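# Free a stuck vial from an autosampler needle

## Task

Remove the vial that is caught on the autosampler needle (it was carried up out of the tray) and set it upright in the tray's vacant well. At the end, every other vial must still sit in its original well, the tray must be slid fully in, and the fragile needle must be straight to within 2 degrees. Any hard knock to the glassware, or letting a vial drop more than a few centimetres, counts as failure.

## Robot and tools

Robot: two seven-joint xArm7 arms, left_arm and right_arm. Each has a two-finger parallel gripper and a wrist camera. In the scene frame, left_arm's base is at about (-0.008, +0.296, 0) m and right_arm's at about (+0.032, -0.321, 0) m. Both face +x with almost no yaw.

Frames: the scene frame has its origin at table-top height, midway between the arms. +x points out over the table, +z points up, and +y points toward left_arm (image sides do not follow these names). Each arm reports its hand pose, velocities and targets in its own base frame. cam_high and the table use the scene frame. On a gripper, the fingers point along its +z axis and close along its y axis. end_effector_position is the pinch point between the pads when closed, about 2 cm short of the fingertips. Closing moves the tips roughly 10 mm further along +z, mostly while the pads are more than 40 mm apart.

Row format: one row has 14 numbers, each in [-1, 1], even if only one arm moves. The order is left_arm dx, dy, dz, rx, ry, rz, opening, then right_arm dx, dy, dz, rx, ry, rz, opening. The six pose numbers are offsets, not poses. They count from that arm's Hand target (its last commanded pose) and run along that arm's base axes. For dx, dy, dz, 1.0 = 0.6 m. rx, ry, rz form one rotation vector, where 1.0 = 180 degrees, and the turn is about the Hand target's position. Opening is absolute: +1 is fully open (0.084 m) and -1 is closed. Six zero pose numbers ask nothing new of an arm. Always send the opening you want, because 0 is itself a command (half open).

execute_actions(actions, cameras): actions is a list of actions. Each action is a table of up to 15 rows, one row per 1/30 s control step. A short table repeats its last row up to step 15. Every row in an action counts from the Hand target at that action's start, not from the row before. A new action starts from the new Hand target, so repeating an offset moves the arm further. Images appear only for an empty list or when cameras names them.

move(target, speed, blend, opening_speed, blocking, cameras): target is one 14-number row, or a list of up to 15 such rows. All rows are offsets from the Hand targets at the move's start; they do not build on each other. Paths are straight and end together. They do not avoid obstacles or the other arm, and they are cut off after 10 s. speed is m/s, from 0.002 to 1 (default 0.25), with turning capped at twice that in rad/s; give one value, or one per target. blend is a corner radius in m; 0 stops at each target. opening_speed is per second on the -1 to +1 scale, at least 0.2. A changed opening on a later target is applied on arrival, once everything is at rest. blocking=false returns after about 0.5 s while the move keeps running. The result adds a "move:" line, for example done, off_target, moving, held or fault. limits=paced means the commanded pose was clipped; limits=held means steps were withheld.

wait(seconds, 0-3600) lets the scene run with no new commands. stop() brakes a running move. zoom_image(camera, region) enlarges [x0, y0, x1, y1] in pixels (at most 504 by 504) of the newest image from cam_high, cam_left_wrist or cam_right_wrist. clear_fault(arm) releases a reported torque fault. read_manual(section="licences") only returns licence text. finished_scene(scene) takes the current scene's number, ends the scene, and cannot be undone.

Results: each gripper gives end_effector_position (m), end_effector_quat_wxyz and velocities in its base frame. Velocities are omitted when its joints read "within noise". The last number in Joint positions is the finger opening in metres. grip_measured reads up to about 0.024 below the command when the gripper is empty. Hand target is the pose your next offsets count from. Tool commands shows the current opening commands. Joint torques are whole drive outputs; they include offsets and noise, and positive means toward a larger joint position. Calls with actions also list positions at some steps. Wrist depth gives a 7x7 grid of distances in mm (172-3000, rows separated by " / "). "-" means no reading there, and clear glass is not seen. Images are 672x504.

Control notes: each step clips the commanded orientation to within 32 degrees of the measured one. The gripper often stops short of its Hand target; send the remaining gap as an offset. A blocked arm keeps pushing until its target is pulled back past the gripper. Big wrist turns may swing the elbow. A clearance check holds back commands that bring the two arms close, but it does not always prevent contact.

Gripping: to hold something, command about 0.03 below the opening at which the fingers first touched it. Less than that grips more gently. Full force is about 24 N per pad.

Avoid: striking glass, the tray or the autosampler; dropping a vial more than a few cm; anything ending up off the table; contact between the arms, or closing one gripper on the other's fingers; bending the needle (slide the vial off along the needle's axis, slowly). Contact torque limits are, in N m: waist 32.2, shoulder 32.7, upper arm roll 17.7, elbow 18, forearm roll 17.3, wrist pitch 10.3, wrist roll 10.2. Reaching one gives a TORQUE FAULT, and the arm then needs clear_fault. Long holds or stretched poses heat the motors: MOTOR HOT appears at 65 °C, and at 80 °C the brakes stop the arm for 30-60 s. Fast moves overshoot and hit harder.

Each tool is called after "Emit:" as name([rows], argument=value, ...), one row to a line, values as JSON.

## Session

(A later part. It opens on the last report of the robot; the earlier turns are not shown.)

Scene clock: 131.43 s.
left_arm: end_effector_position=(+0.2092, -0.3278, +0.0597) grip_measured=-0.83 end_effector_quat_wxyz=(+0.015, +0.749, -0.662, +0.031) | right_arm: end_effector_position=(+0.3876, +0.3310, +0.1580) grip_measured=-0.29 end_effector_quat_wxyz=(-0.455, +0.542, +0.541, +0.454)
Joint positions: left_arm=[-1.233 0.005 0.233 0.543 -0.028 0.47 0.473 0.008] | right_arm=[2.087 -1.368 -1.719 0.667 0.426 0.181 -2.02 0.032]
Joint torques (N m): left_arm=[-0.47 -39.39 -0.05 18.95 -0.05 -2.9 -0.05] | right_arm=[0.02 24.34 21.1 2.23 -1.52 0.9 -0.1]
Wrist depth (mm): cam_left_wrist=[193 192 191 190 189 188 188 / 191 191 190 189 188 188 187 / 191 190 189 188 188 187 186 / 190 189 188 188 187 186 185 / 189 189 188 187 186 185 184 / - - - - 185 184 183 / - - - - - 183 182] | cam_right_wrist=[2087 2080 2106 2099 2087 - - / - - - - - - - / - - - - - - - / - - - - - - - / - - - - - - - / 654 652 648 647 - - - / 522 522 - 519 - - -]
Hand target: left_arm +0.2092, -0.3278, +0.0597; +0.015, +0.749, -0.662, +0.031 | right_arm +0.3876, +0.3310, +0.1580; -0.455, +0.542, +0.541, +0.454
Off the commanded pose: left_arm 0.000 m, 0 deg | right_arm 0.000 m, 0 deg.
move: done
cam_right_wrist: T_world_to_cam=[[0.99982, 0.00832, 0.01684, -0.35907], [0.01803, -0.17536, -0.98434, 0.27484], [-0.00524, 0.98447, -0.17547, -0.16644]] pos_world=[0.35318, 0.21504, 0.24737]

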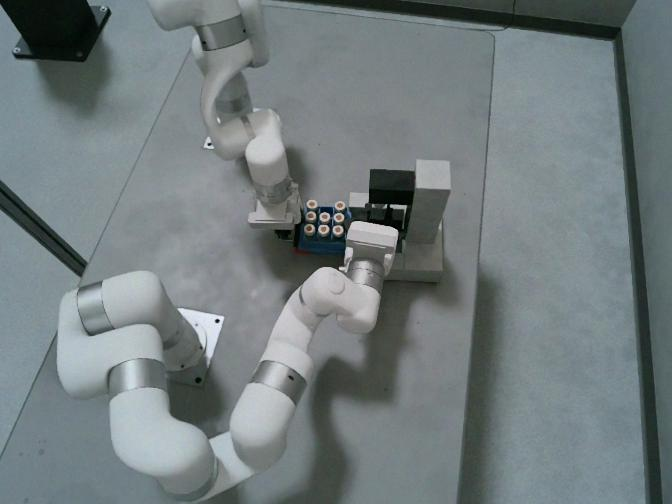

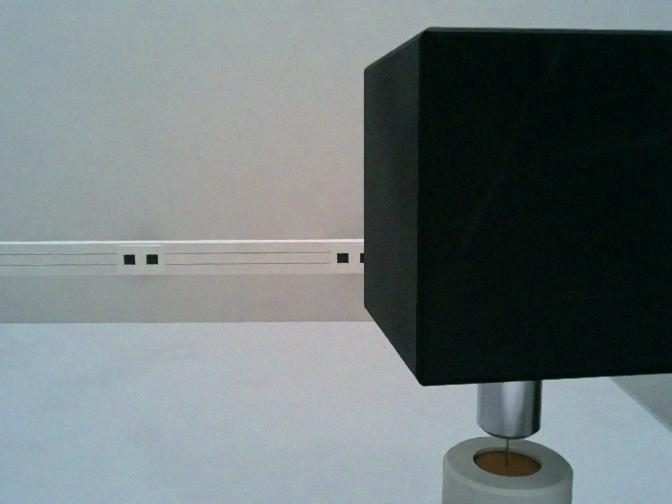

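Emit:
move(target=[0,0,0,0,0,0,-0.95,0,0,0,0,0,0,-0.42], opening_speed=0.2, cameras=["cam_high","cam_right_wrist"])

Emit:
zoom_image(camera="cam_right_wrist", region=[372, 304, 672, 504])

Scene clock: 135.43 s.
left_arm: end_effector_position=(+0.2092, -0.3278, +0.0597) grip_measured=-0.83 end_effector_quat_wxyz=(+0.015, +0.749, -0.662, +0.031) | right_arm: end_effector_position=(+0.3876, +0.3310, +0.1580) grip_measured=-0.38 end_effector_quat_wxyz=(-0.455, +0.542, +0.541, +0.454)
Joint positions: left_arm=[-1.233 0.005 0.233 0.543 -0.028 0.47 0.473 0.008] | right_arm=[2.087 -1.368 -1.719 0.667 0.426 0.181 -2.02 0.028]
Joint torques (N m): left_arm=[-0.47 -39.26 -0.03 19.24 -0.12 -2.92 -0.06] | right_arm=[-0.17 24.24 20.9 2.22 -1.64 0.62 -0.2]
Wrist depth (mm): cam_left_wrist=[192 192 191 190 189 188 188 / 192 191 190 189 188 187 186 / 191 190 189 188 187 187 186 / 190 189 188 187 186 186 185 / 189 188 187 187 186 185 184 / - - - - 185 184 183 / - - - - - 183 182] | cam_right_wrist=[2099 2087 2080 2087 2087 - - / - - - - - - - / - - - - - - - / - - - - - - - / - - - - - - - / 656 653 650 647 - - - / 524 522 - 519 - - -]
Hand target: left_arm +0.2092, -0.3278, +0.0597; +0.015, +0.749, -0.662, +0.031 | right_arm +0.3876, +0.3310, +0.1580; -0.455, +0.542, +0.541, +0.454
Off the commanded pose: left_arm 0.000 m, 0 deg | right_arm 0.000 m, 0 deg.
move: done
cam_right_wrist: T_world_to_cam=[[0.99982, 0.00832, 0.01684, -0.35907], [0.01803, -0.17536, -0.98434, 0.27484], [-0.00524, 0.98447, -0.17547, -0.16644]] pos_world=[0.35318, 0.21504, 0.24737]

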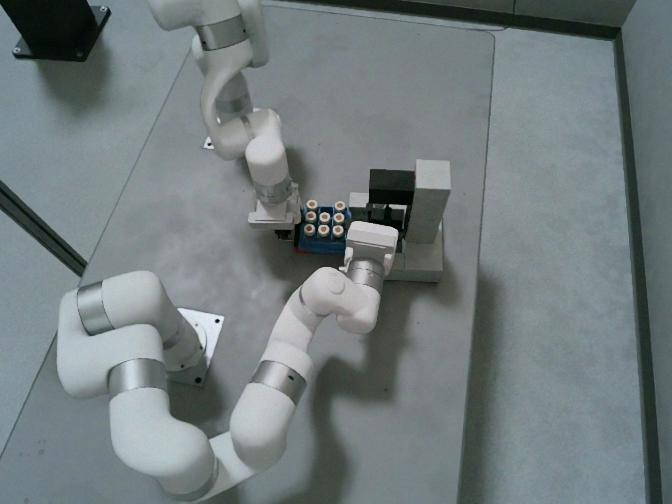

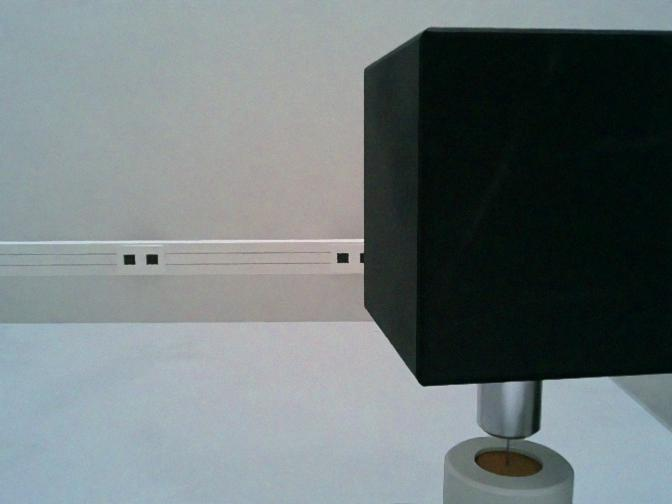

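Scaled by 1.680 from the camera's image (finer frame: 960x720).

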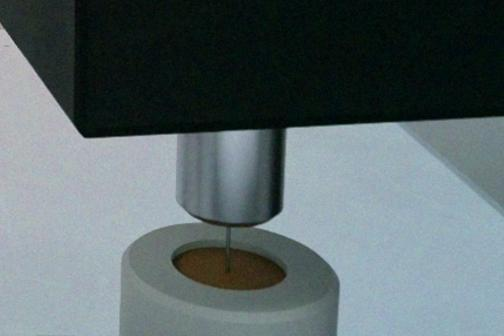

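Emit:
move([
  [0,0,0,0,0,0,-0.95,0,0,0,0,0,0,-0.47],
  [0,0,0,0,0,0,-0.95,0,0,-0.035,0,0,0,-0.47],
], opening_speed=0.3, speed=0.03, cameras=["cam_high","cam_right_wrist"])

Emit:
zoom_image(camera="cam_right_wrist", region=[372, 254, 672, 504])

Scene clock: 139.17 s.
left_arm: end_effector_position=(+0.2092, -0.3278, +0.0597) grip_measured=-0.83 end_effector_quat_wxyz=(+0.015, +0.749, -0.662, +0.031) | right_arm: end_effector_position=(+0.3876, +0.3310, +0.1370) grip_measured=-0.38 end_effector_quat_wxyz=(-0.455, +0.542, +0.541, +0.454)
Joint positions: left_arm=[-1.233 0.005 0.233 0.543 -0.028 0.47 0.473 0.008] | right_arm=[2.102 -1.403 -1.769 0.68 0.409 0.176 -2.059 0.028]
Joint torques (N m): left_arm=[-0.54 -39.01 -0.02 19.52 -0.07 -2.9 -0.06] | right_arm=[0.5 13.25 12.07 1.12 -1.63 0.32 -0.25]
Wrist depth (mm): cam_left_wrist=[193 192 191 190 189 188 187 / 191 191 190 189 188 187 186 / 191 190 189 189 187 186 186 / 190 189 188 187 186 186 185 / 189 188 188 187 186 185 184 / - - - - 185 184 183 / - - - - - 183 182] | cam_right_wrist=[- - - - - - - / - - - - - - - / - - - - - - - / 2242 2213 2206 2220 - - - / 908 902 895 885 787 - - / 657 653 597 646 645 588 - / 480 477 477 508 - - -]
Hand target: left_arm +0.2092, -0.3278, +0.0597; +0.015, +0.749, -0.662, +0.031 | right_arm +0.3876, +0.3310, +0.1370; -0.455, +0.542, +0.541, +0.454
Off the commanded pose: left_arm 0.000 m, 0 deg | right_arm 0.000 m, 0 deg.
move: done
cam_right_wrist: T_world_to_cam=[[0.99982, 0.00832, 0.01684, -0.35872], [0.01803, -0.17536, -0.98434, 0.25417], [-0.00524, 0.98447, -0.17547, -0.17013]] pos_world=[0.35318, 0.21504, 0.22637]

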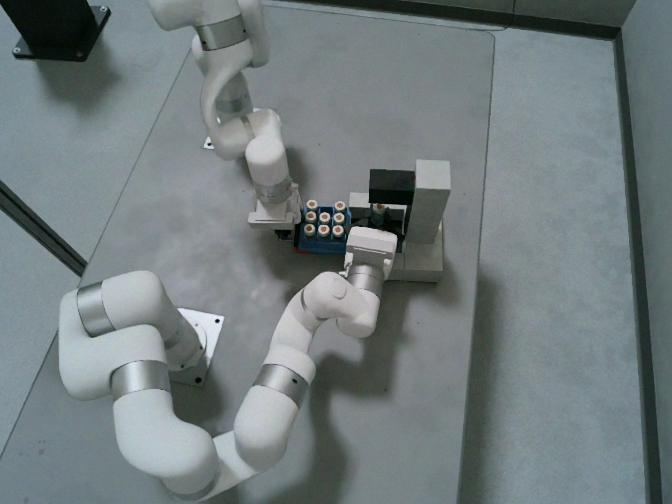

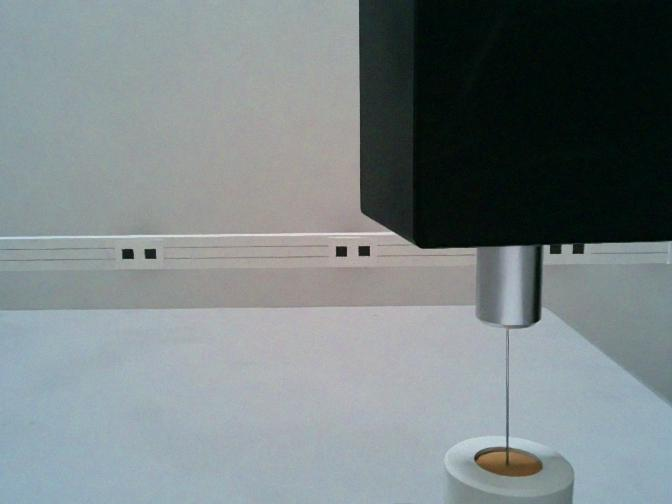

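Scaled by 1.680 from the camera's image (finer frame: 960x720).

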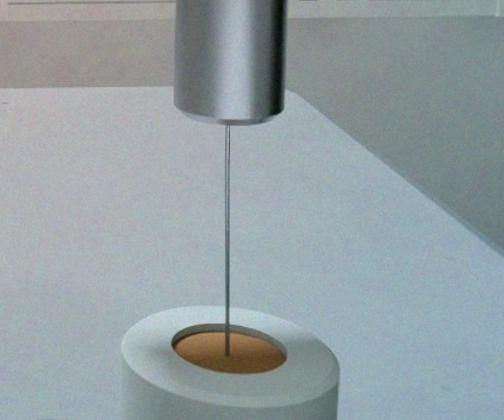

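Emit:
move(target=[0,0,0,0,0,0,-0.95,0,0,-0.037,0,0,0,-0.47], speed=0.03, cameras=["cam_high","cam_right_wrist"])

Emit:
zoom_image(camera="cam_high", region=[290, 160, 430, 280])

Scene clock: 141.87 s.
left_arm: end_effector_position=(+0.2092, -0.3278, +0.0597) grip_measured=-0.83 end_effector_quat_wxyz=(+0.015, +0.749, -0.662, +0.031) | right_arm: end_effector_position=(+0.3876, +0.3310, +0.1148) grip_measured=-0.38 end_effector_quat_wxyz=(-0.455, +0.542, +0.541, +0.454)
Joint positions: left_arm=[-1.233 0.005 0.233 0.543 -0.028 0.47 0.473 0.008] | right_arm=[2.118 -1.44 -1.82 0.699 0.39 0.173 -2.1 0.028]
Joint torques (N m): left_arm=[-0.52 -38.98 -0.05 19.74 -0.09 -2.92 -0.01] | right_arm=[0.64 13.59 11.3 0.25 -1.66 0.3 -0.31]
Wrist depth (mm): cam_left_wrist=[192 192 191 190 189 188 187 / 191 191 190 189 188 187 186 / 191 190 189 188 187 187 186 / 190 189 188 187 187 186 185 / 189 188 187 187 186 185 184 / - - - - 185 184 183 / - - - - - 183 182] | cam_right_wrist=[- - - - - - - / 2132 2132 2119 2151 - - - / 2192 2199 2172 2192 2185 - - / 2192 2151 2151 2151 2151 - - / 819 812 808 801 795 792 - / 591 590 537 584 580 578 - / 433 430 430 457 427 425 -]
Hand target: left_arm +0.2092, -0.3278, +0.0597; +0.015, +0.749, -0.662, +0.031 | right_arm +0.3876, +0.3310, +0.1148; -0.455, +0.542, +0.541, +0.454
Off the commanded pose: left_arm 0.000 m, 0 deg | right_arm 0.000 m, 0 deg.
move: done
cam_right_wrist: T_world_to_cam=[[0.99982, 0.00832, 0.01684, -0.35834], [0.01803, -0.17536, -0.98434, 0.23231], [-0.00524, 0.98447, -0.17547, -0.17402]] pos_world=[0.35318, 0.21504, 0.20417]

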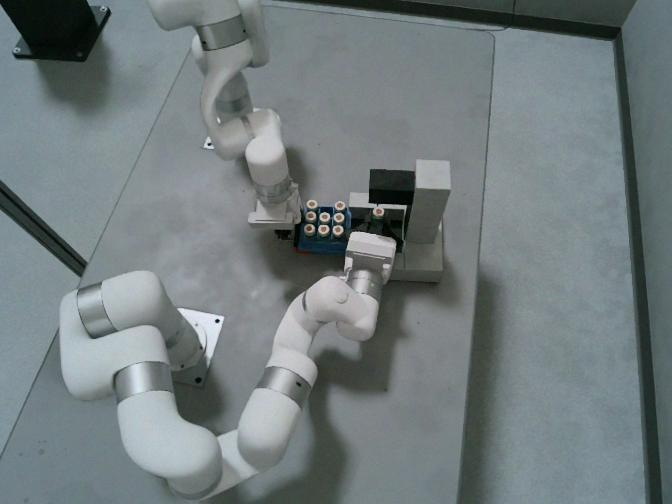

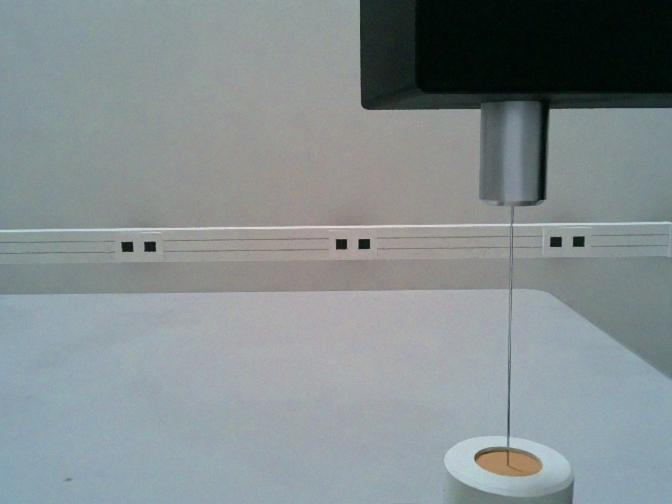

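Scaled by 3.600 from the camera's image (finer frame: 960x720).

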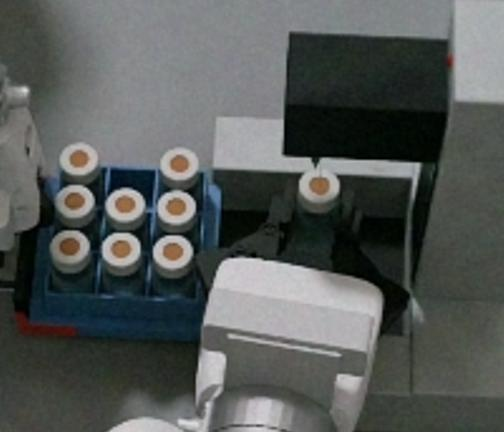

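Emit:
move([
  [-0.025,-0.003,0,0,0,0,-0.95,0,0,0,0,0,0,-0.47],
  [-0.025,-0.003,0,0,0,0,-0.95,0,0,-0.028,0,0,0,-0.47],
], speed=0.04, cameras=["cam_high","cam_right_wrist"])

Emit:
zoom_image(camera="cam_high", region=[290, 160, 430, 280])

Emit:
zoom_image(camera="cam_right_wrist", region=[422, 304, 622, 504])

Scene clock: 145.20 s.
left_arm: end_effector_position=(+0.2115, -0.3196, +0.0597) grip_measured=-0.82 end_effector_quat_wxyz=(+0.015, +0.765, -0.643, +0.032) | right_arm: end_effector_position=(+0.3876, +0.3310, +0.1148) grip_measured=-0.38 end_effector_quat_wxyz=(-0.455, +0.542, +0.541, +0.454)
Joint positions: left_arm=[-1.25 -0.013 0.268 0.522 -0.015 0.464 0.428 0.008] | right_arm=[2.118 -1.44 -1.82 0.699 0.39 0.173 -2.1 0.028]
Joint torques (N m): left_arm=[6.17 -21.26 10.17 13.46 -0.11 2.07 -0.36] | right_arm=[0.02 13.29 11.49 -0.2 -1.63 0.62 -0.33]
Wrist depth (mm): cam_left_wrist=[198 197 196 194 193 192 191 / 197 195 194 193 192 191 190 / 195 194 193 192 190 190 188 / 194 193 192 191 189 188 188 / - 192 191 189 188 187 187 / - - - - 187 186 185 / - - - - - 185 184] | cam_right_wrist=[- - - - - - - / 2158 2158 2158 2132 - - - / 2172 2178 2165 2185 2145 - - / 2158 2132 2138 2099 2165 - - / 817 816 806 802 794 796 - / 588 588 538 583 579 530 - / 432 430 428 457 426 - -]
Hand target: left_arm +0.2115, -0.3196, +0.0597; +0.015, +0.765, -0.643, +0.032 (not the last commanded pose) | right_arm +0.3876, +0.3310, +0.1148; -0.455, +0.542, +0.541, +0.454 (not the last commanded pose)
Tool commands: left_gripper/opening=-0.95 right_gripper/opening=-0.47
Off the commanded pose: left_arm 0.020 m, 3 deg | right_arm 0.017 m, 0 deg.
TORQUE FAULT: the external load on joint 3 (upper arm roll) of the left arm reached its load limit, and that arm stopped. The contact can be on any part of that arm beyond that joint, not only on its tool. A torque fault puts only its own arm into a fault stop. That arm's remaining commands of this call were not run. The hold on joint 3 (upper arm roll) of that arm was moved back by the arm itself, up to 3 degrees, as the stop began. That arm is still stopped at the end of this call. While its stop runs, that arm, its gripper or tool too, takes no new command.
CLEAR FAULT: the left arm stays stopped (state 4) until you call clear_fault(arm="left_arm").
End effector pose when the fault began: left_arm: position (+0.1955, -0.3290, +0.0596), quat_wxyz (+0.015, +0.750, -0.661, +0.031)
Joint positions when the fault began: left_arm=[-1.249 -0.013 0.218 0.521 -0.015 0.466 0.428 0.008]
move: fault (left_arm), off_target (right_arm); path is at target 1 of 2
cam_right_wrist: T_world_to_cam=[[0.99982, 0.00832, 0.01684, -0.35834], [0.01803, -0.17536, -0.98434, 0.23231], [-0.00524, 0.98447, -0.17547, -0.17402]] pos_world=[0.35318, 0.21504, 0.20417]

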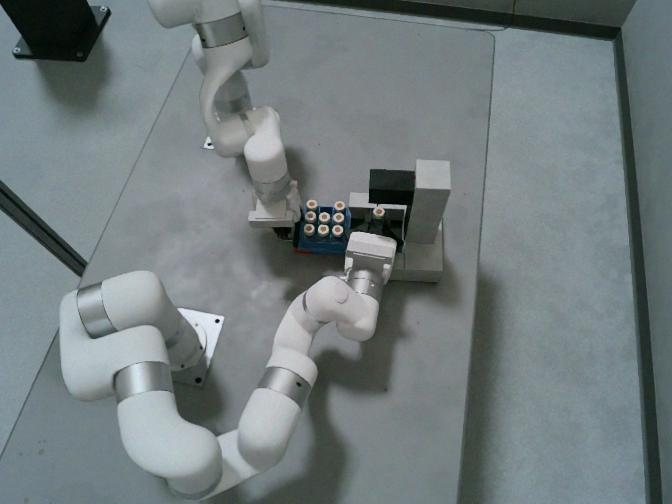

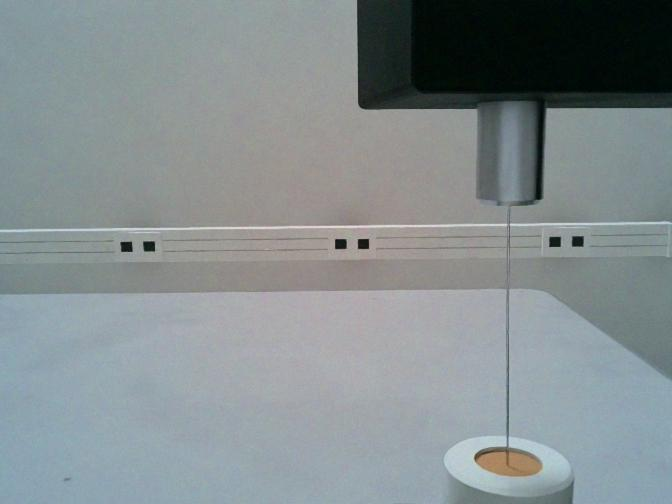

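Scaled by 3.600 from the camera's image (finer frame: 960x720).

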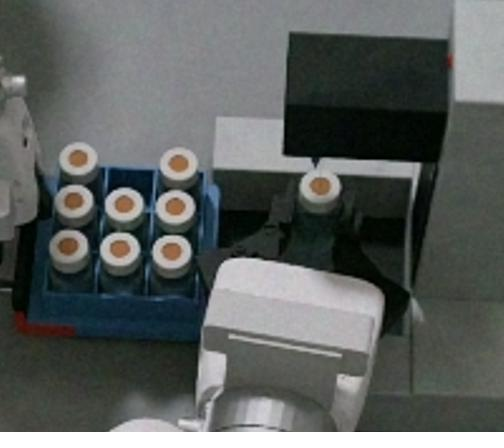

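Scaled by 2.520 from the camera's image (finer frame: 960x720).

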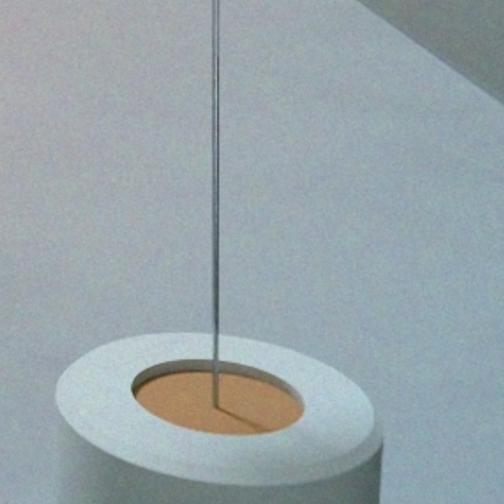

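Emit:
clear_fault(arm="left_arm")

Emit:
move(target=[0,0,0,0,0,0,-0.2,0,0,0,0,0,0,-0.47], opening_speed=0.5, cameras=["cam_left_wrist","cam_high"])

Scene clock: 150.77 s.
left_arm: end_effector_position=(+0.2111, -0.3203, +0.0598) grip_measured=-0.82 end_effector_quat_wxyz=(+0.015, +0.765, -0.643, +0.033) | right_arm: end_effector_position=(+0.3876, +0.3310, +0.1148) grip_measured=-0.38 end_effector_quat_wxyz=(-0.455, +0.542, +0.541, +0.454)
Joint positions: left_arm=[-1.251 -0.013 0.267 0.522 -0.015 0.463 0.428 0.008] | right_arm=[2.118 -1.44 -1.82 0.699 0.39 0.173 -2.1 0.028]
Joint torques (N m): left_arm=[4.27 -21.24 4.35 14.77 0.02 1.13 -0.3] | right_arm=[0.13 13.48 11.65 -0.05 -1.63 0.97 -0.27]
Wrist depth (mm): cam_left_wrist=[198 197 196 194 193 192 191 / 197 196 195 193 192 191 189 / 195 194 193 192 190 190 188 / 194 192 192 190 190 188 187 / - 192 191 189 188 187 186 / - - - - 187 186 185 / - - - - - 185 184] | cam_right_wrist=[- - - - - - - / 2125 2158 2138 2132 - - - / 2158 2172 2158 2158 2192 - - / 2185 2172 2151 2158 2138 - - / 821 815 806 799 794 796 - / 589 587 538 582 579 529 - / 432 430 429 456 426 - -]
Hand target: left_arm +0.2111, -0.3203, +0.0598; +0.015, +0.765, -0.643, +0.033 (not the last commanded pose) | right_arm +0.3876, +0.3310, +0.1148; -0.455, +0.542, +0.541, +0.454 (not the last commanded pose)
Tool commands: left_gripper/opening=-0.95 right_gripper/opening=-0.47
Off the commanded pose: left_arm 0.019 m, 3 deg | right_arm 0.017 m, 0 deg.
TORQUE FAULT, CONTINUED: the left arm's stop, for the torque fault of joint 3 (upper arm roll) that an earlier result reported, is over. The call counts as one of the actions that you can send in this scene. The hold on joint 3 (upper arm roll) of that arm was moved back by the arm itself, up to 3 degrees, as the stop began, but later a load was on that arm, so every hold on that arm was set again where that arm then was. That arm's target is now where it stood when the stop ended, not its last command. That arm's gripper keeps its grip as last carried out, and that arm accepts commands again: back off and push less far.
CLEAR FAULT: your call cleared the left arm's torque fault. If a joint's load stays at its limit, that arm stops again at once.

Scene clock: 152.53 s.
left_arm: end_effector_position=(+0.2111, -0.3203, +0.0598) grip_measured=-0.22 end_effector_quat_wxyz=(+0.015, +0.765, -0.643, +0.033) | right_arm: end_effector_position=(+0.3876, +0.3310, +0.1148) grip_measured=-0.38 end_effector_quat_wxyz=(-0.455, +0.542, +0.541, +0.454)
Joint positions: left_arm=[-1.251 -0.013 0.267 0.522 -0.015 0.463 0.428 0.035] | right_arm=[2.118 -1.44 -1.82 0.699 0.39 0.173 -2.1 0.028]
Joint torques (N m): left_arm=[1.94 -14.55 1.61 11.69 0.15 -2.94 0.19] | right_arm=[-0.08 13.71 11.54 0.1 -1.67 0.89 -0.13]
Wrist depth (mm): cam_left_wrist=[194 194 193 192 191 190 189 / 193 192 191 190 190 189 188 / 192 191 190 190 189 188 187 / 191 190 189 189 188 187 186 / - - 189 188 187 186 185 / - - - - 186 185 184 / - - - - 185 184 183] | cam_right_wrist=[- - - - - - - / 2178 2185 2151 2138 - - - / 2151 2178 2151 2165 2172 - - / 2213 2145 2145 2165 2132 - - / 818 809 806 802 793 792 - / 588 589 537 582 579 530 - / 431 430 430 458 427 - -]
Hand target: left_arm +0.2111, -0.3203, +0.0598; +0.015, +0.765, -0.643, +0.033 | right_arm +0.3876, +0.3310, +0.1148; -0.455, +0.542, +0.541, +0.454
Off the commanded pose: left_arm 0.000 m, 0 deg | right_arm 0.000 m, 0 deg.
move: done
cam_left_wrist: T_world_to_cam=[[-0.98141, -0.18954, -0.03001, 0.18148], [-0.18688, 0.97951, -0.07504, 0.42892], [0.04362, -0.06803, -0.99673, 0.15472]] pos_world=[0.25151, -0.37521, 0.19184]
Images, in order (width x height): cam_high 672x504, cam_left_wrist 672x504.

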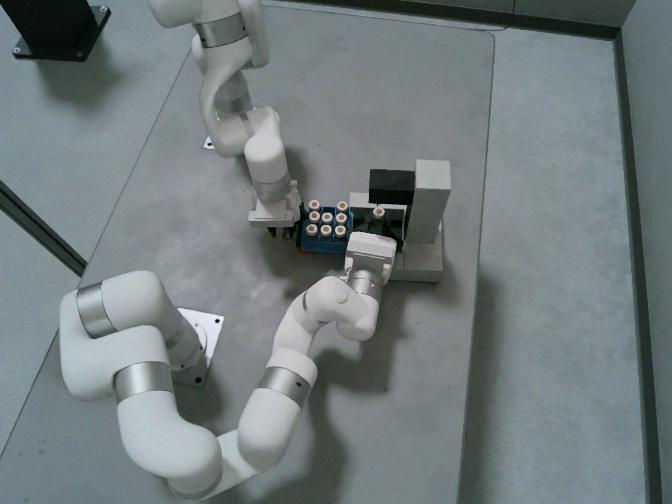

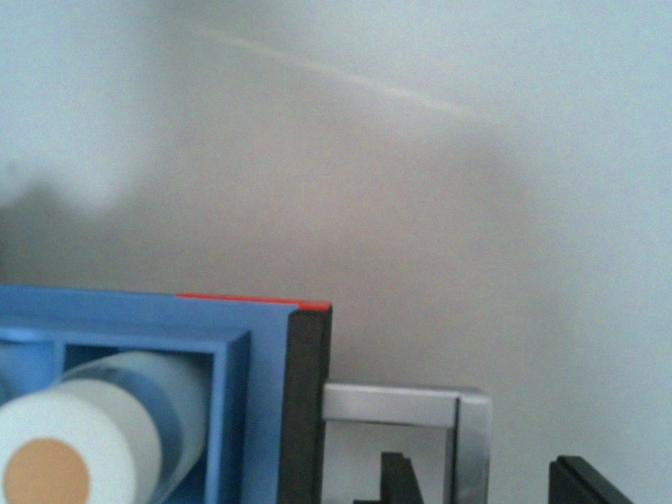

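Emit:
move([
  [0,0,0,0,0,0,-0.2,0,0,0,0,0,0,-0.28],
  [0,0,0,0,0,0,-0.2,0,0,0.02,0,0,0,-0.28],
  [0,0,0,0,0,0,-0.2,0,0,0.02,0,0,0,-0.47],
], opening_speed=0.3, speed=0.04, cameras=["cam_right_wrist"])

Scene clock: 159.30 s.
left_arm: end_effector_position=(+0.2111, -0.3203, +0.0598) grip_measured=-0.22 end_effector_quat_wxyz=(+0.015, +0.765, -0.643, +0.033) | right_arm: end_effector_position=(+0.3876, +0.3310, +0.1268) grip_measured=-0.38 end_effector_quat_wxyz=(-0.455, +0.542, +0.541, +0.454)
Joint positions: left_arm=[-1.251 -0.013 0.267 0.522 -0.015 0.463 0.428 0.035] | right_arm=[2.109 -1.42 -1.793 0.688 0.4 0.174 -2.078 0.027]
Joint torques (N m): left_arm=[0.64 -14.51 0.66 12.06 0.14 -2.91 0.15] | right_arm=[-0.06 25.67 21.27 -0.85 -0.88 0.96 -0.18]
Wrist depth (mm): cam_left_wrist=[194 193 193 192 190 190 189 / 193 192 191 190 189 189 188 / 192 191 190 190 188 188 187 / 191 190 189 188 188 187 186 / - - 189 188 187 186 185 / - - - - 186 185 184 / - - - - 185 184 183] | cam_right_wrist=[- - - - - - - / - - - - - - - / 2192 - 2185 2165 - - - / 2132 2206 2178 2145 2228 - - / 835 840 839 844 846 - - / 611 613 560 612 612 - - / 448 450 451 450 452 451 -]
Hand target: left_arm +0.2111, -0.3203, +0.0598; +0.015, +0.765, -0.643, +0.033 | right_arm +0.3876, +0.3310, +0.1268; -0.455, +0.542, +0.541, +0.454
Off the commanded pose: left_arm 0.000 m, 0 deg | right_arm 0.000 m, 0 deg.
move: done
cam_right_wrist: T_world_to_cam=[[0.99982, 0.00832, 0.01684, -0.35855], [0.01803, -0.17536, -0.98434, 0.24413], [-0.00524, 0.98447, -0.17547, -0.17192]] pos_world=[0.35318, 0.21504, 0.21617]

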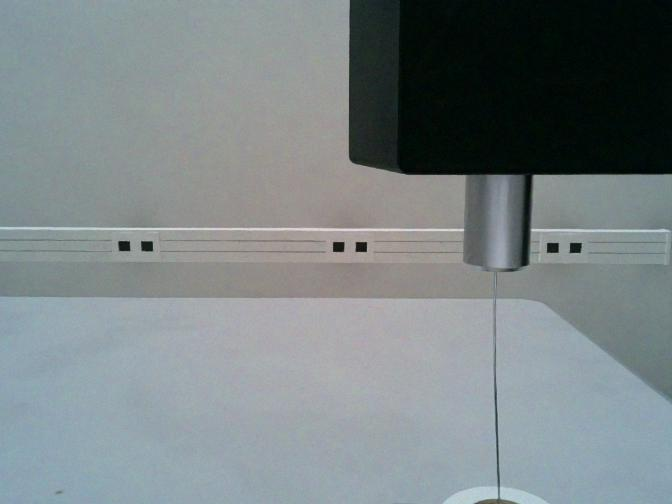

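Emit:
move(target=[0,0,0,0,0,0,-0.2,0,0,-0.028,0,0,0,-0.47], speed=0.03, cameras=["cam_high","cam_right_wrist"])

Emit:
zoom_image(camera="cam_high", region=[290, 160, 430, 280])

Scene clock: 162.97 s.
left_arm: end_effector_position=(+0.2111, -0.3203, +0.0598) grip_measured=-0.22 end_effector_quat_wxyz=(+0.015, +0.765, -0.643, +0.033) | right_arm: end_effector_position=(+0.3876, +0.3310, +0.1100) grip_measured=-0.38 end_effector_quat_wxyz=(-0.455, +0.542, +0.541, +0.454)
Joint positions: left_arm=[-1.251 -0.013 0.267 0.522 -0.015 0.463 0.428 0.035] | right_arm=[2.121 -1.448 -1.83 0.703 0.386 0.173 -2.108 0.027]
Joint torques (N m): left_arm=[0.72 -14.52 0.64 12.25 0.17 -2.91 0.22] | right_arm=[0.57 13.57 12.75 -1.79 -1.71 1.02 -0.28]
Wrist depth (mm): cam_left_wrist=[194 193 193 191 191 190 189 / 193 192 191 190 190 189 188 / 192 191 190 190 188 188 187 / 191 190 189 188 188 187 186 / - - 189 188 187 186 185 / - - - - 185 185 184 / - - - - 185 184 183] | cam_right_wrist=[- - - - - - - / 2125 2138 2125 2132 - - - / 2158 2178 2172 2178 2199 - - / 2151 2165 2178 2151 2138 - - / 786 782 779 777 771 - - / 571 569 520 563 516 562 - / 418 417 417 416 414 412 -]
Hand target: left_arm +0.2111, -0.3203, +0.0598; +0.015, +0.765, -0.643, +0.033 | right_arm +0.3876, +0.3310, +0.1100; -0.455, +0.542, +0.541, +0.454
Off the commanded pose: left_arm 0.000 m, 0 deg | right_arm 0.000 m, 0 deg.
move: done
cam_right_wrist: T_world_to_cam=[[0.99982, 0.00822, 0.01685, -0.35835], [0.01803, -0.17536, -0.98434, 0.22759], [-0.00514, 0.98447, -0.17547, -0.1749]] pos_world=[0.35328, 0.21504, 0.19937]

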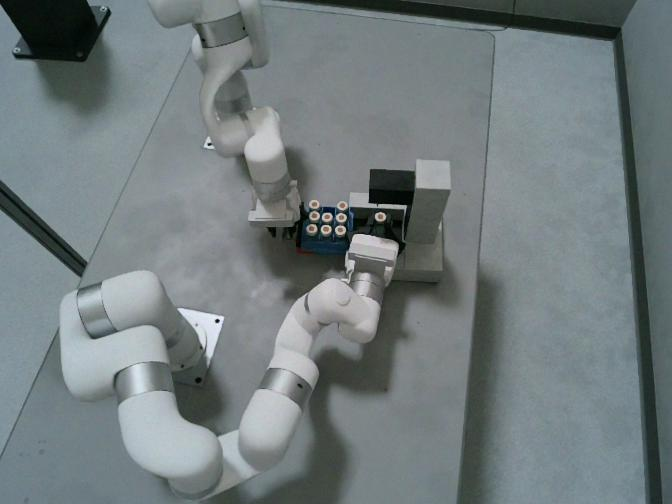

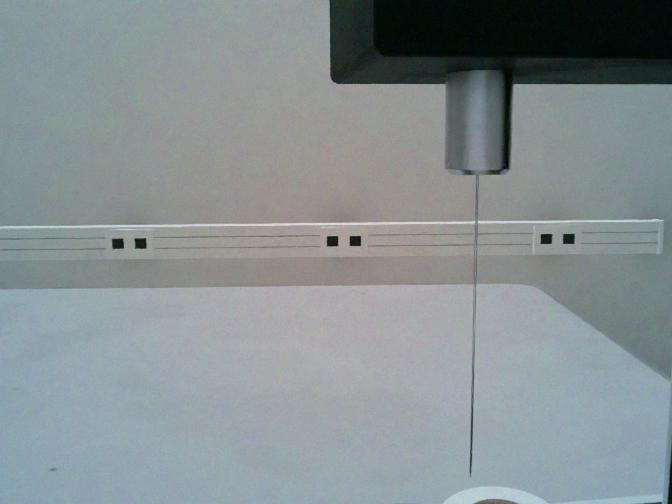

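Scaled by 3.600 from the camera's image (finer frame: 960x720).

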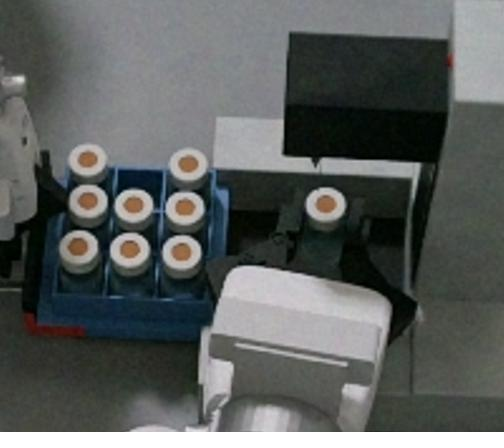

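Emit:
move([
  [0,0,0,0,0,0,-0.2,0.002,-0.017,0,0,0,0,-0.47],
  [0,0,0,0,0,0,-0.2,0.01,-0.045,0.003,0,0,0,-0.47],
  [0,0,0,0,0,0,-0.2,0.01,-0.1,0.04,0,0,0,-0.47],
  [0,0,0,0,0,0,-0.2,0.01,-0.18,0.11,0,0,0,-0.47],
], speed=[0.04,0.06,0.1,0.15], blend=[0.003,0.004,0.01,0], cameras=["cam_high","cam_right_wrist"])

Scene clock: 169.10 s.
left_arm: end_effector_position=(+0.2111, -0.3203, +0.0598) grip_measured=-0.22 end_effector_quat_wxyz=(+0.015, +0.765, -0.643, +0.033) | right_arm: end_effector_position=(+0.3936, +0.2230, +0.1760) grip_measured=-0.38 end_effector_quat_wxyz=(-0.455, +0.542, +0.541, +0.454)
Joint positions: left_arm=[-1.251 -0.013 0.267 0.522 -0.015 0.463 0.428 0.035] | right_arm=[1.741 -1.23 -1.702 0.637 0.372 0.52 -1.971 0.027]
Joint torques (N m): left_arm=[0.59 -14.7 0.67 12.59 0.03 -2.86 0.2] | right_arm=[-0.14 21.98 19.67 1.47 -0.98 0.97 -0.03]
Wrist depth (mm): cam_left_wrist=[194 193 192 191 190 190 189 / 193 192 191 190 190 189 188 / 192 191 190 189 189 188 187 / 191 190 189 189 188 187 186 / - - 189 188 187 186 185 / - - - - 186 185 184 / - - - - 184 184 183] | cam_right_wrist=[2199 2199 2220 2206 2220 2192 2178 / 2228 2264 2249 2220 2220 267 224 / 2264 2271 - 206 207 211 214 / 2264 2257 - 209 210 215 217 / 2348 2333 - 954 214 217 220 / 772 772 774 775 709 269 224 / 564 565 566 565 608 269 225]
Hand target: left_arm +0.2111, -0.3203, +0.0598; +0.015, +0.765, -0.643, +0.033 | right_arm +0.3936, +0.2230, +0.1760; -0.455, +0.542, +0.541, +0.454
Off the commanded pose: left_arm 0.000 m, 0 deg | right_arm 0.000 m, 0 deg.
move: done
cam_right_wrist: T_world_to_cam=[[0.99982, 0.00832, 0.01684, -0.36447], [0.01803, -0.17534, -0.98434, 0.27341], [-0.00524, 0.98447, -0.17546, -0.05695]] pos_world=[0.35918, 0.10704, 0.26527]

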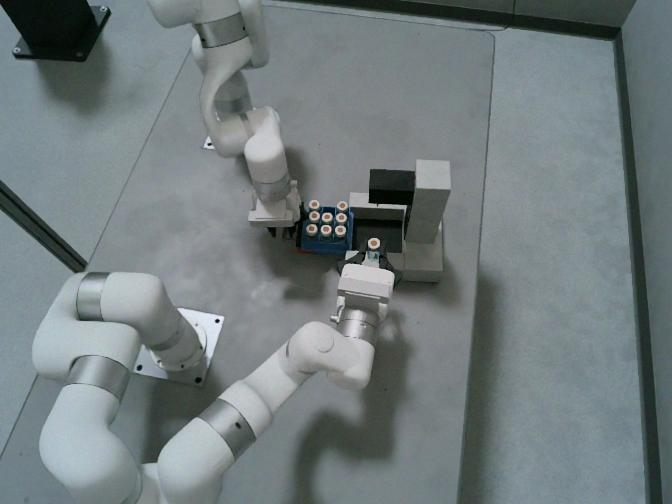

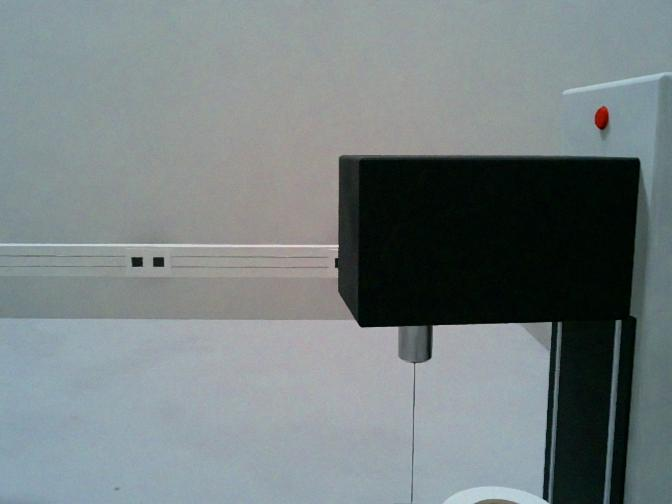

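Emit:
move([
  [0,0,0,0,0,0,-0.2,0.01,-0.155,-0.05,0,0,0,-0.47],
  [0,0,0,0,0,0,-0.2,0.01,-0.155,-0.205,0,0,0,-0.47],
], speed=[0.2,0.08], cameras=["cam_high"])

Emit:
zoom_image(camera="cam_high", region=[320, 240, 440, 360])

Emit:
move(target=[0,0,0,0,0,0,-0.2,0,0,-0.009,0,0,0,-0.47], speed=0.02)

Scene clock: 177.13 s.
left_arm: end_effector_position=(+0.2111, -0.3203, +0.0598) grip_measured=-0.22 end_effector_quat_wxyz=(+0.015, +0.765, -0.643, +0.033) | right_arm: end_effector_position=(+0.3996, +0.1300, +0.0530) grip_measured=-0.38 end_effector_quat_wxyz=(-0.455, +0.542, +0.541, +0.454)
Joint positions: left_arm=[-1.251 -0.013 0.267 0.522 -0.015 0.463 0.428 0.035] | right_arm=[1.71 -1.318 -2.048 0.829 0.191 0.751 -2.151 0.027]
Joint torques (N m): left_arm=[0.51 -14.65 0.69 12.79 0.01 -2.79 0.17] | right_arm=[0.62 15.33 11 0.3 -0.17 0.77 -0.24]
Wrist depth (mm): cam_left_wrist=[194 193 192 192 191 189 189 / 193 192 192 190 189 189 188 / 192 191 190 190 189 188 187 / 191 190 189 188 188 187 186 / - - 189 188 187 186 185 / - - - - 186 185 184 / - - - - 185 184 183] | cam_right_wrist=[2333 2264 2286 2279 - 310 294 / 2340 2325 2348 2333 - 312 297 / 2372 2389 2364 2364 - 313 304 / 284 306 751 900 426 315 308 / 270 272 340 391 399 320 303 / 267 273 231 233 238 242 245 / 297 298 233 235 240 246 251]
Hand target: left_arm +0.2111, -0.3203, +0.0598; +0.015, +0.765, -0.643, +0.033 | right_arm +0.3996, +0.1300, +0.0530; -0.455, +0.542, +0.541, +0.454
Off the commanded pose: left_arm 0.000 m, 0 deg | right_arm 0.000 m, 0 deg.
move: done

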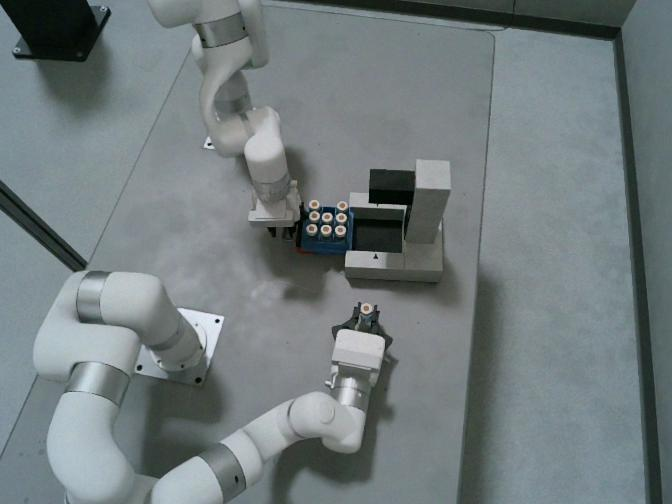

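Scaled by 4.200 from the camera's image (finer frame: 960x720).

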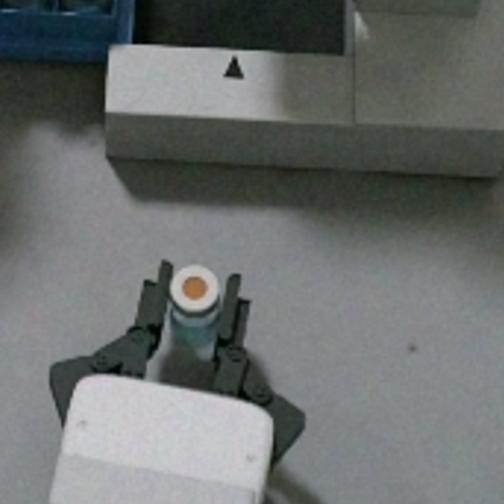

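Scene clock: 177.70 s.
left_arm: end_effector_position=(+0.2111, -0.3203, +0.0598) grip_measured=-0.22 end_effector_quat_wxyz=(+0.015, +0.765, -0.643, +0.033) | right_arm: end_effector_position=(+0.3996, +0.1300, +0.0476) grip_measured=-0.38 end_effector_quat_wxyz=(-0.455, +0.542, +0.541, +0.454)
Joint positions: left_arm=[-1.251 -0.013 0.267 0.522 -0.015 0.463 0.428 0.035] | right_arm=[1.717 -1.327 -2.059 0.837 0.187 0.749 -2.159 0.027]
Joint torques (N m): left_arm=[0.54 -14.49 0.62 12.96 0.01 -2.83 0.15] | right_arm=[0.58 15.63 10.66 0.06 -0.23 0.56 -0.26]
Wrist depth (mm): cam_left_wrist=[194 193 192 192 191 190 189 / 193 192 192 190 190 189 188 / 192 191 190 189 188 188 187 / 191 190 189 189 188 187 186 / - - 189 188 187 186 185 / - - - - 186 185 184 / - - - - 185 184 183] | cam_right_wrist=[2309 2294 2286 2279 - 310 293 / 2364 2364 2333 2340 - 312 298 / 2356 2372 2325 2325 - 313 304 / 335 332 396 870 399 315 309 / 267 273 305 389 395 307 281 / 266 271 229 233 237 240 245 / 286 286 233 235 240 246 251]
Hand target: left_arm +0.2111, -0.3203, +0.0598; +0.015, +0.765, -0.643, +0.033 | right_arm +0.3996, +0.1300, +0.0476; -0.455, +0.542, +0.541, +0.454
Off the commanded pose: left_arm 0.000 m, 0 deg | right_arm 0.000 m, 0 deg.
move: done

Emit:
move(target=[0,0,0,0,0,0,-0.2,0,0,-0.005,0,0,0,-0.47], speed=0.01)

Emit:
move([
  [-0.0,0,0.02,0,0,0,-0.2,0,0,0,0,0,0,-0.2],
  [0,0,0.25,0,0,0,-0.2,0,0,0,0,0,0,-0.1],
  [-0.15,0.1,0.25,0,0,0,-0.2,0,-0.1,0.0,0,0,0,-0.1],
], opening_speed=0.5, speed=[0.05,0.2,0.2], cameras=["cam_high","cam_right_wrist"])

Emit:
zoom_image(camera="cam_high", region=[290, 190, 430, 330])

Scene clock: 180.47 s.
left_arm: end_effector_position=(+0.2111, -0.3203, +0.0598) grip_measured=-0.22 end_effector_quat_wxyz=(+0.015, +0.765, -0.643, +0.033) | right_arm: end_effector_position=(+0.3996, +0.1300, +0.0447) grip_measured=-0.38 end_effector_quat_wxyz=(-0.455, +0.542, +0.541, +0.454)
Joint positions: left_arm=[-1.251 -0.013 0.267 0.522 -0.015 0.463 0.428 0.035] | right_arm=[1.721 -1.331 -2.066 0.841 0.184 0.749 -2.163 0.027]
Joint torques (N m): left_arm=[0.72 -14.62 0.63 13.21 -0.06 -2.73 0.21] | right_arm=[1.24 16.22 7.2 -0.14 -1.91 0 -0.43]
Wrist depth (mm): cam_left_wrist=[194 194 193 191 191 190 189 / 193 192 192 191 189 189 188 / 192 191 190 189 188 188 187 / 191 190 189 188 188 187 186 / - - 189 188 187 186 185 / - - - - 186 185 184 / - - - - 185 184 183] | cam_right_wrist=[2302 2309 2286 2271 - 307 294 / 2309 2340 2325 2340 - 308 300 / 2340 2372 2364 2340 - 310 304 / 300 275 416 925 411 314 309 / 267 272 306 389 395 307 283 / 268 270 229 233 237 240 245 / 291 291 232 235 239 244 250]
Hand target: left_arm +0.2111, -0.3203, +0.0598; +0.015, +0.765, -0.643, +0.033 | right_arm +0.3996, +0.1300, +0.0446; -0.455, +0.542, +0.541, +0.454
Off the commanded pose: left_arm 0.000 m, 0 deg | right_arm 0.000 m, 0 deg.
move: done

Scene clock: 184.13 s.
left_arm: end_effector_position=(+0.1211, -0.2603, +0.2098) grip_measured=-0.22 end_effector_quat_wxyz=(+0.015, +0.765, -0.643, +0.033) | right_arm: end_effector_position=(+0.3996, +0.0700, +0.0446) grip_measured=-0.11 end_effector_quat_wxyz=(-0.455, +0.542, +0.541, +0.454)
Joint positions: left_arm=[-1.266 -0.715 0.115 0.443 0.09 1.085 0.184 0.035] | right_arm=[1.642 -1.293 -2.089 0.925 0.156 0.921 -2.165 0.039]
Joint torques (N m): left_arm=[-0.7 -7.99 -1.32 14.31 -0.09 -1.07 -0.02] | right_arm=[-0.01 31.1 10.57 1.27 -0.12 1.29 -0.14]
Wrist depth (mm): cam_left_wrist=[350 348 347 345 344 341 339 / 346 346 344 342 342 341 338 / 239 276 342 342 340 338 336 / 238 281 341 339 338 336 335 / 237 280 338 338 336 335 333 / 340 338 337 335 334 333 331 / 338 336 336 334 331 330 330] | cam_right_wrist=[2348 2356 2356 2372 - 349 354 / 2405 2414 2414 2381 - 356 361 / 2414 2465 2422 2414 - 360 2381 / 395 388 443 457 456 364 370 / 320 327 329 290 296 301 306 / 348 349 322 292 203 304 310 / 279 279 279 279 261 279 279]
Hand target: left_arm +0.1211, -0.2603, +0.2098; +0.015, +0.765, -0.643, +0.033 | right_arm +0.3996, +0.0700, +0.0446; -0.455, +0.542, +0.541, +0.454
Off the commanded pose: left_arm 0.000 m, 0 deg | right_arm 0.000 m, 0 deg.
move: done
cam_right_wrist: T_world_to_cam=[[0.99982, 0.00832, 0.01684, -0.36699], [0.01803, -0.17534, -0.98434, 0.11723], [-0.00524, 0.98447, -0.17546, 0.07067]] pos_world=[0.36518, -0.04596, 0.13397]

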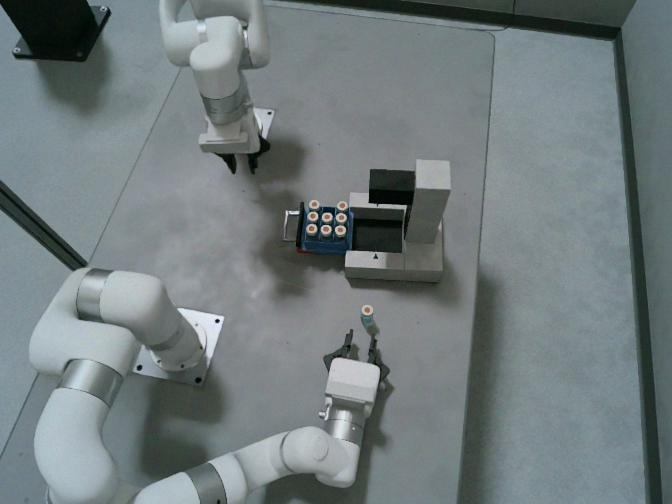

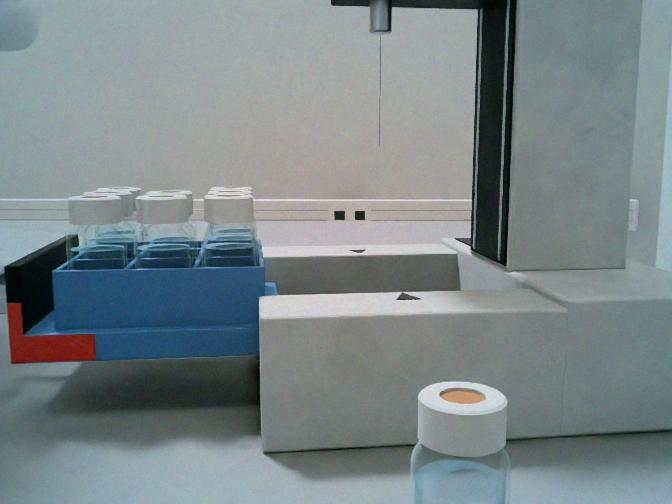

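Scaled by 3.600 from the camera's image (finer frame: 960x720).

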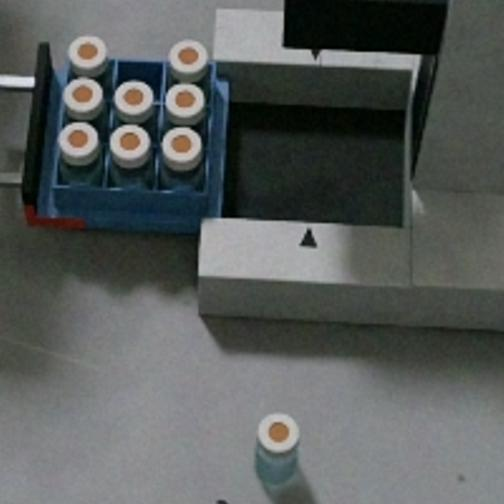

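Emit:
move([
  [0,0,0,0,0,0,0.3,0,0,0.26,0,0,0,0.1],
  [0,0,0,0,0,0,0.3,0.03,0.03,0.26,-0.4444,0,0,0.1],
], blend=[0.03,0], cameras=["cam_high","cam_right_wrist"])

Scene clock: 195.53 s.
left_arm: end_effector_position=(+0.1211, -0.2603, +0.2098) grip_measured=+0.29 end_effector_quat_wxyz=(+0.015, +0.765, -0.643, +0.033) | right_arm: end_effector_position=(+0.4176, +0.0880, +0.2006) grip_measured=+0.09 end_effector_quat_wxyz=(+0.000, +0.708, +0.707, +0.000)
Joint positions: left_arm=[-1.266 -0.715 0.115 0.443 0.09 1.085 0.184 0.056] | right_arm=[1.211 -0.208 -0.958 0.911 -0.197 1.04 -1.205 0.048]
Joint torques (N m): left_arm=[-0.57 -5.82 -1.29 15.85 0.03 -1.15 0.02] | right_arm=[-0.09 -5.77 4.11 20.03 -0.18 -1.31 -0.24]
Wrist depth (mm): cam_left_wrist=[349 347 346 345 343 341 340 / 346 346 344 343 341 340 338 / 239 276 340 342 339 338 336 / 238 282 340 340 338 336 334 / 237 280 337 337 336 334 334 / 340 339 338 336 334 333 331 / 338 337 335 334 332 331 329] | cam_right_wrist=[331 330 268 268 267 272 293 / 331 330 329 327 326 324 324 / 331 330 328 327 326 325 324 / 331 329 329 327 325 325 324 / 331 329 329 327 326 325 323 / 330 329 328 326 326 325 324 / 330 329 328 326 325 324 323]
Hand target: left_arm +0.1211, -0.2603, +0.2098; +0.015, +0.765, -0.643, +0.033 | right_arm +0.4176, +0.0880, +0.2006; +0.000, +0.708, +0.707, +0.000
Off the commanded pose: left_arm 0.000 m, 0 deg | right_arm 0.000 m, 0 deg.
move: done; blend cut to 0 m at target 1
cam_right_wrist: T_world_to_cam=[[0.99982, 0.01792, -0.00527, -0.38416], [0.01793, -0.99984, 0.00151, 0.14838], [-0.00524, -0.0016, -0.99999, 0.33254]] pos_world=[0.38318, 0.15578, 0.33029]

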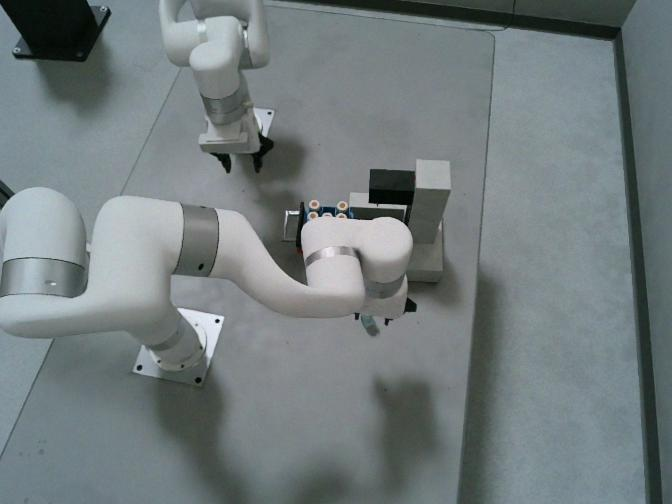

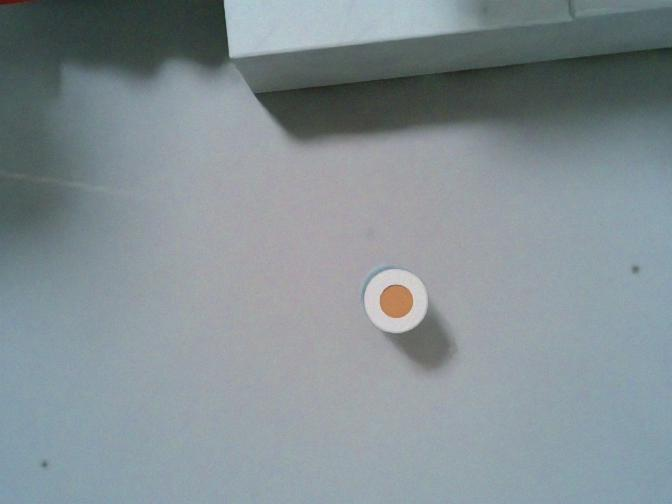

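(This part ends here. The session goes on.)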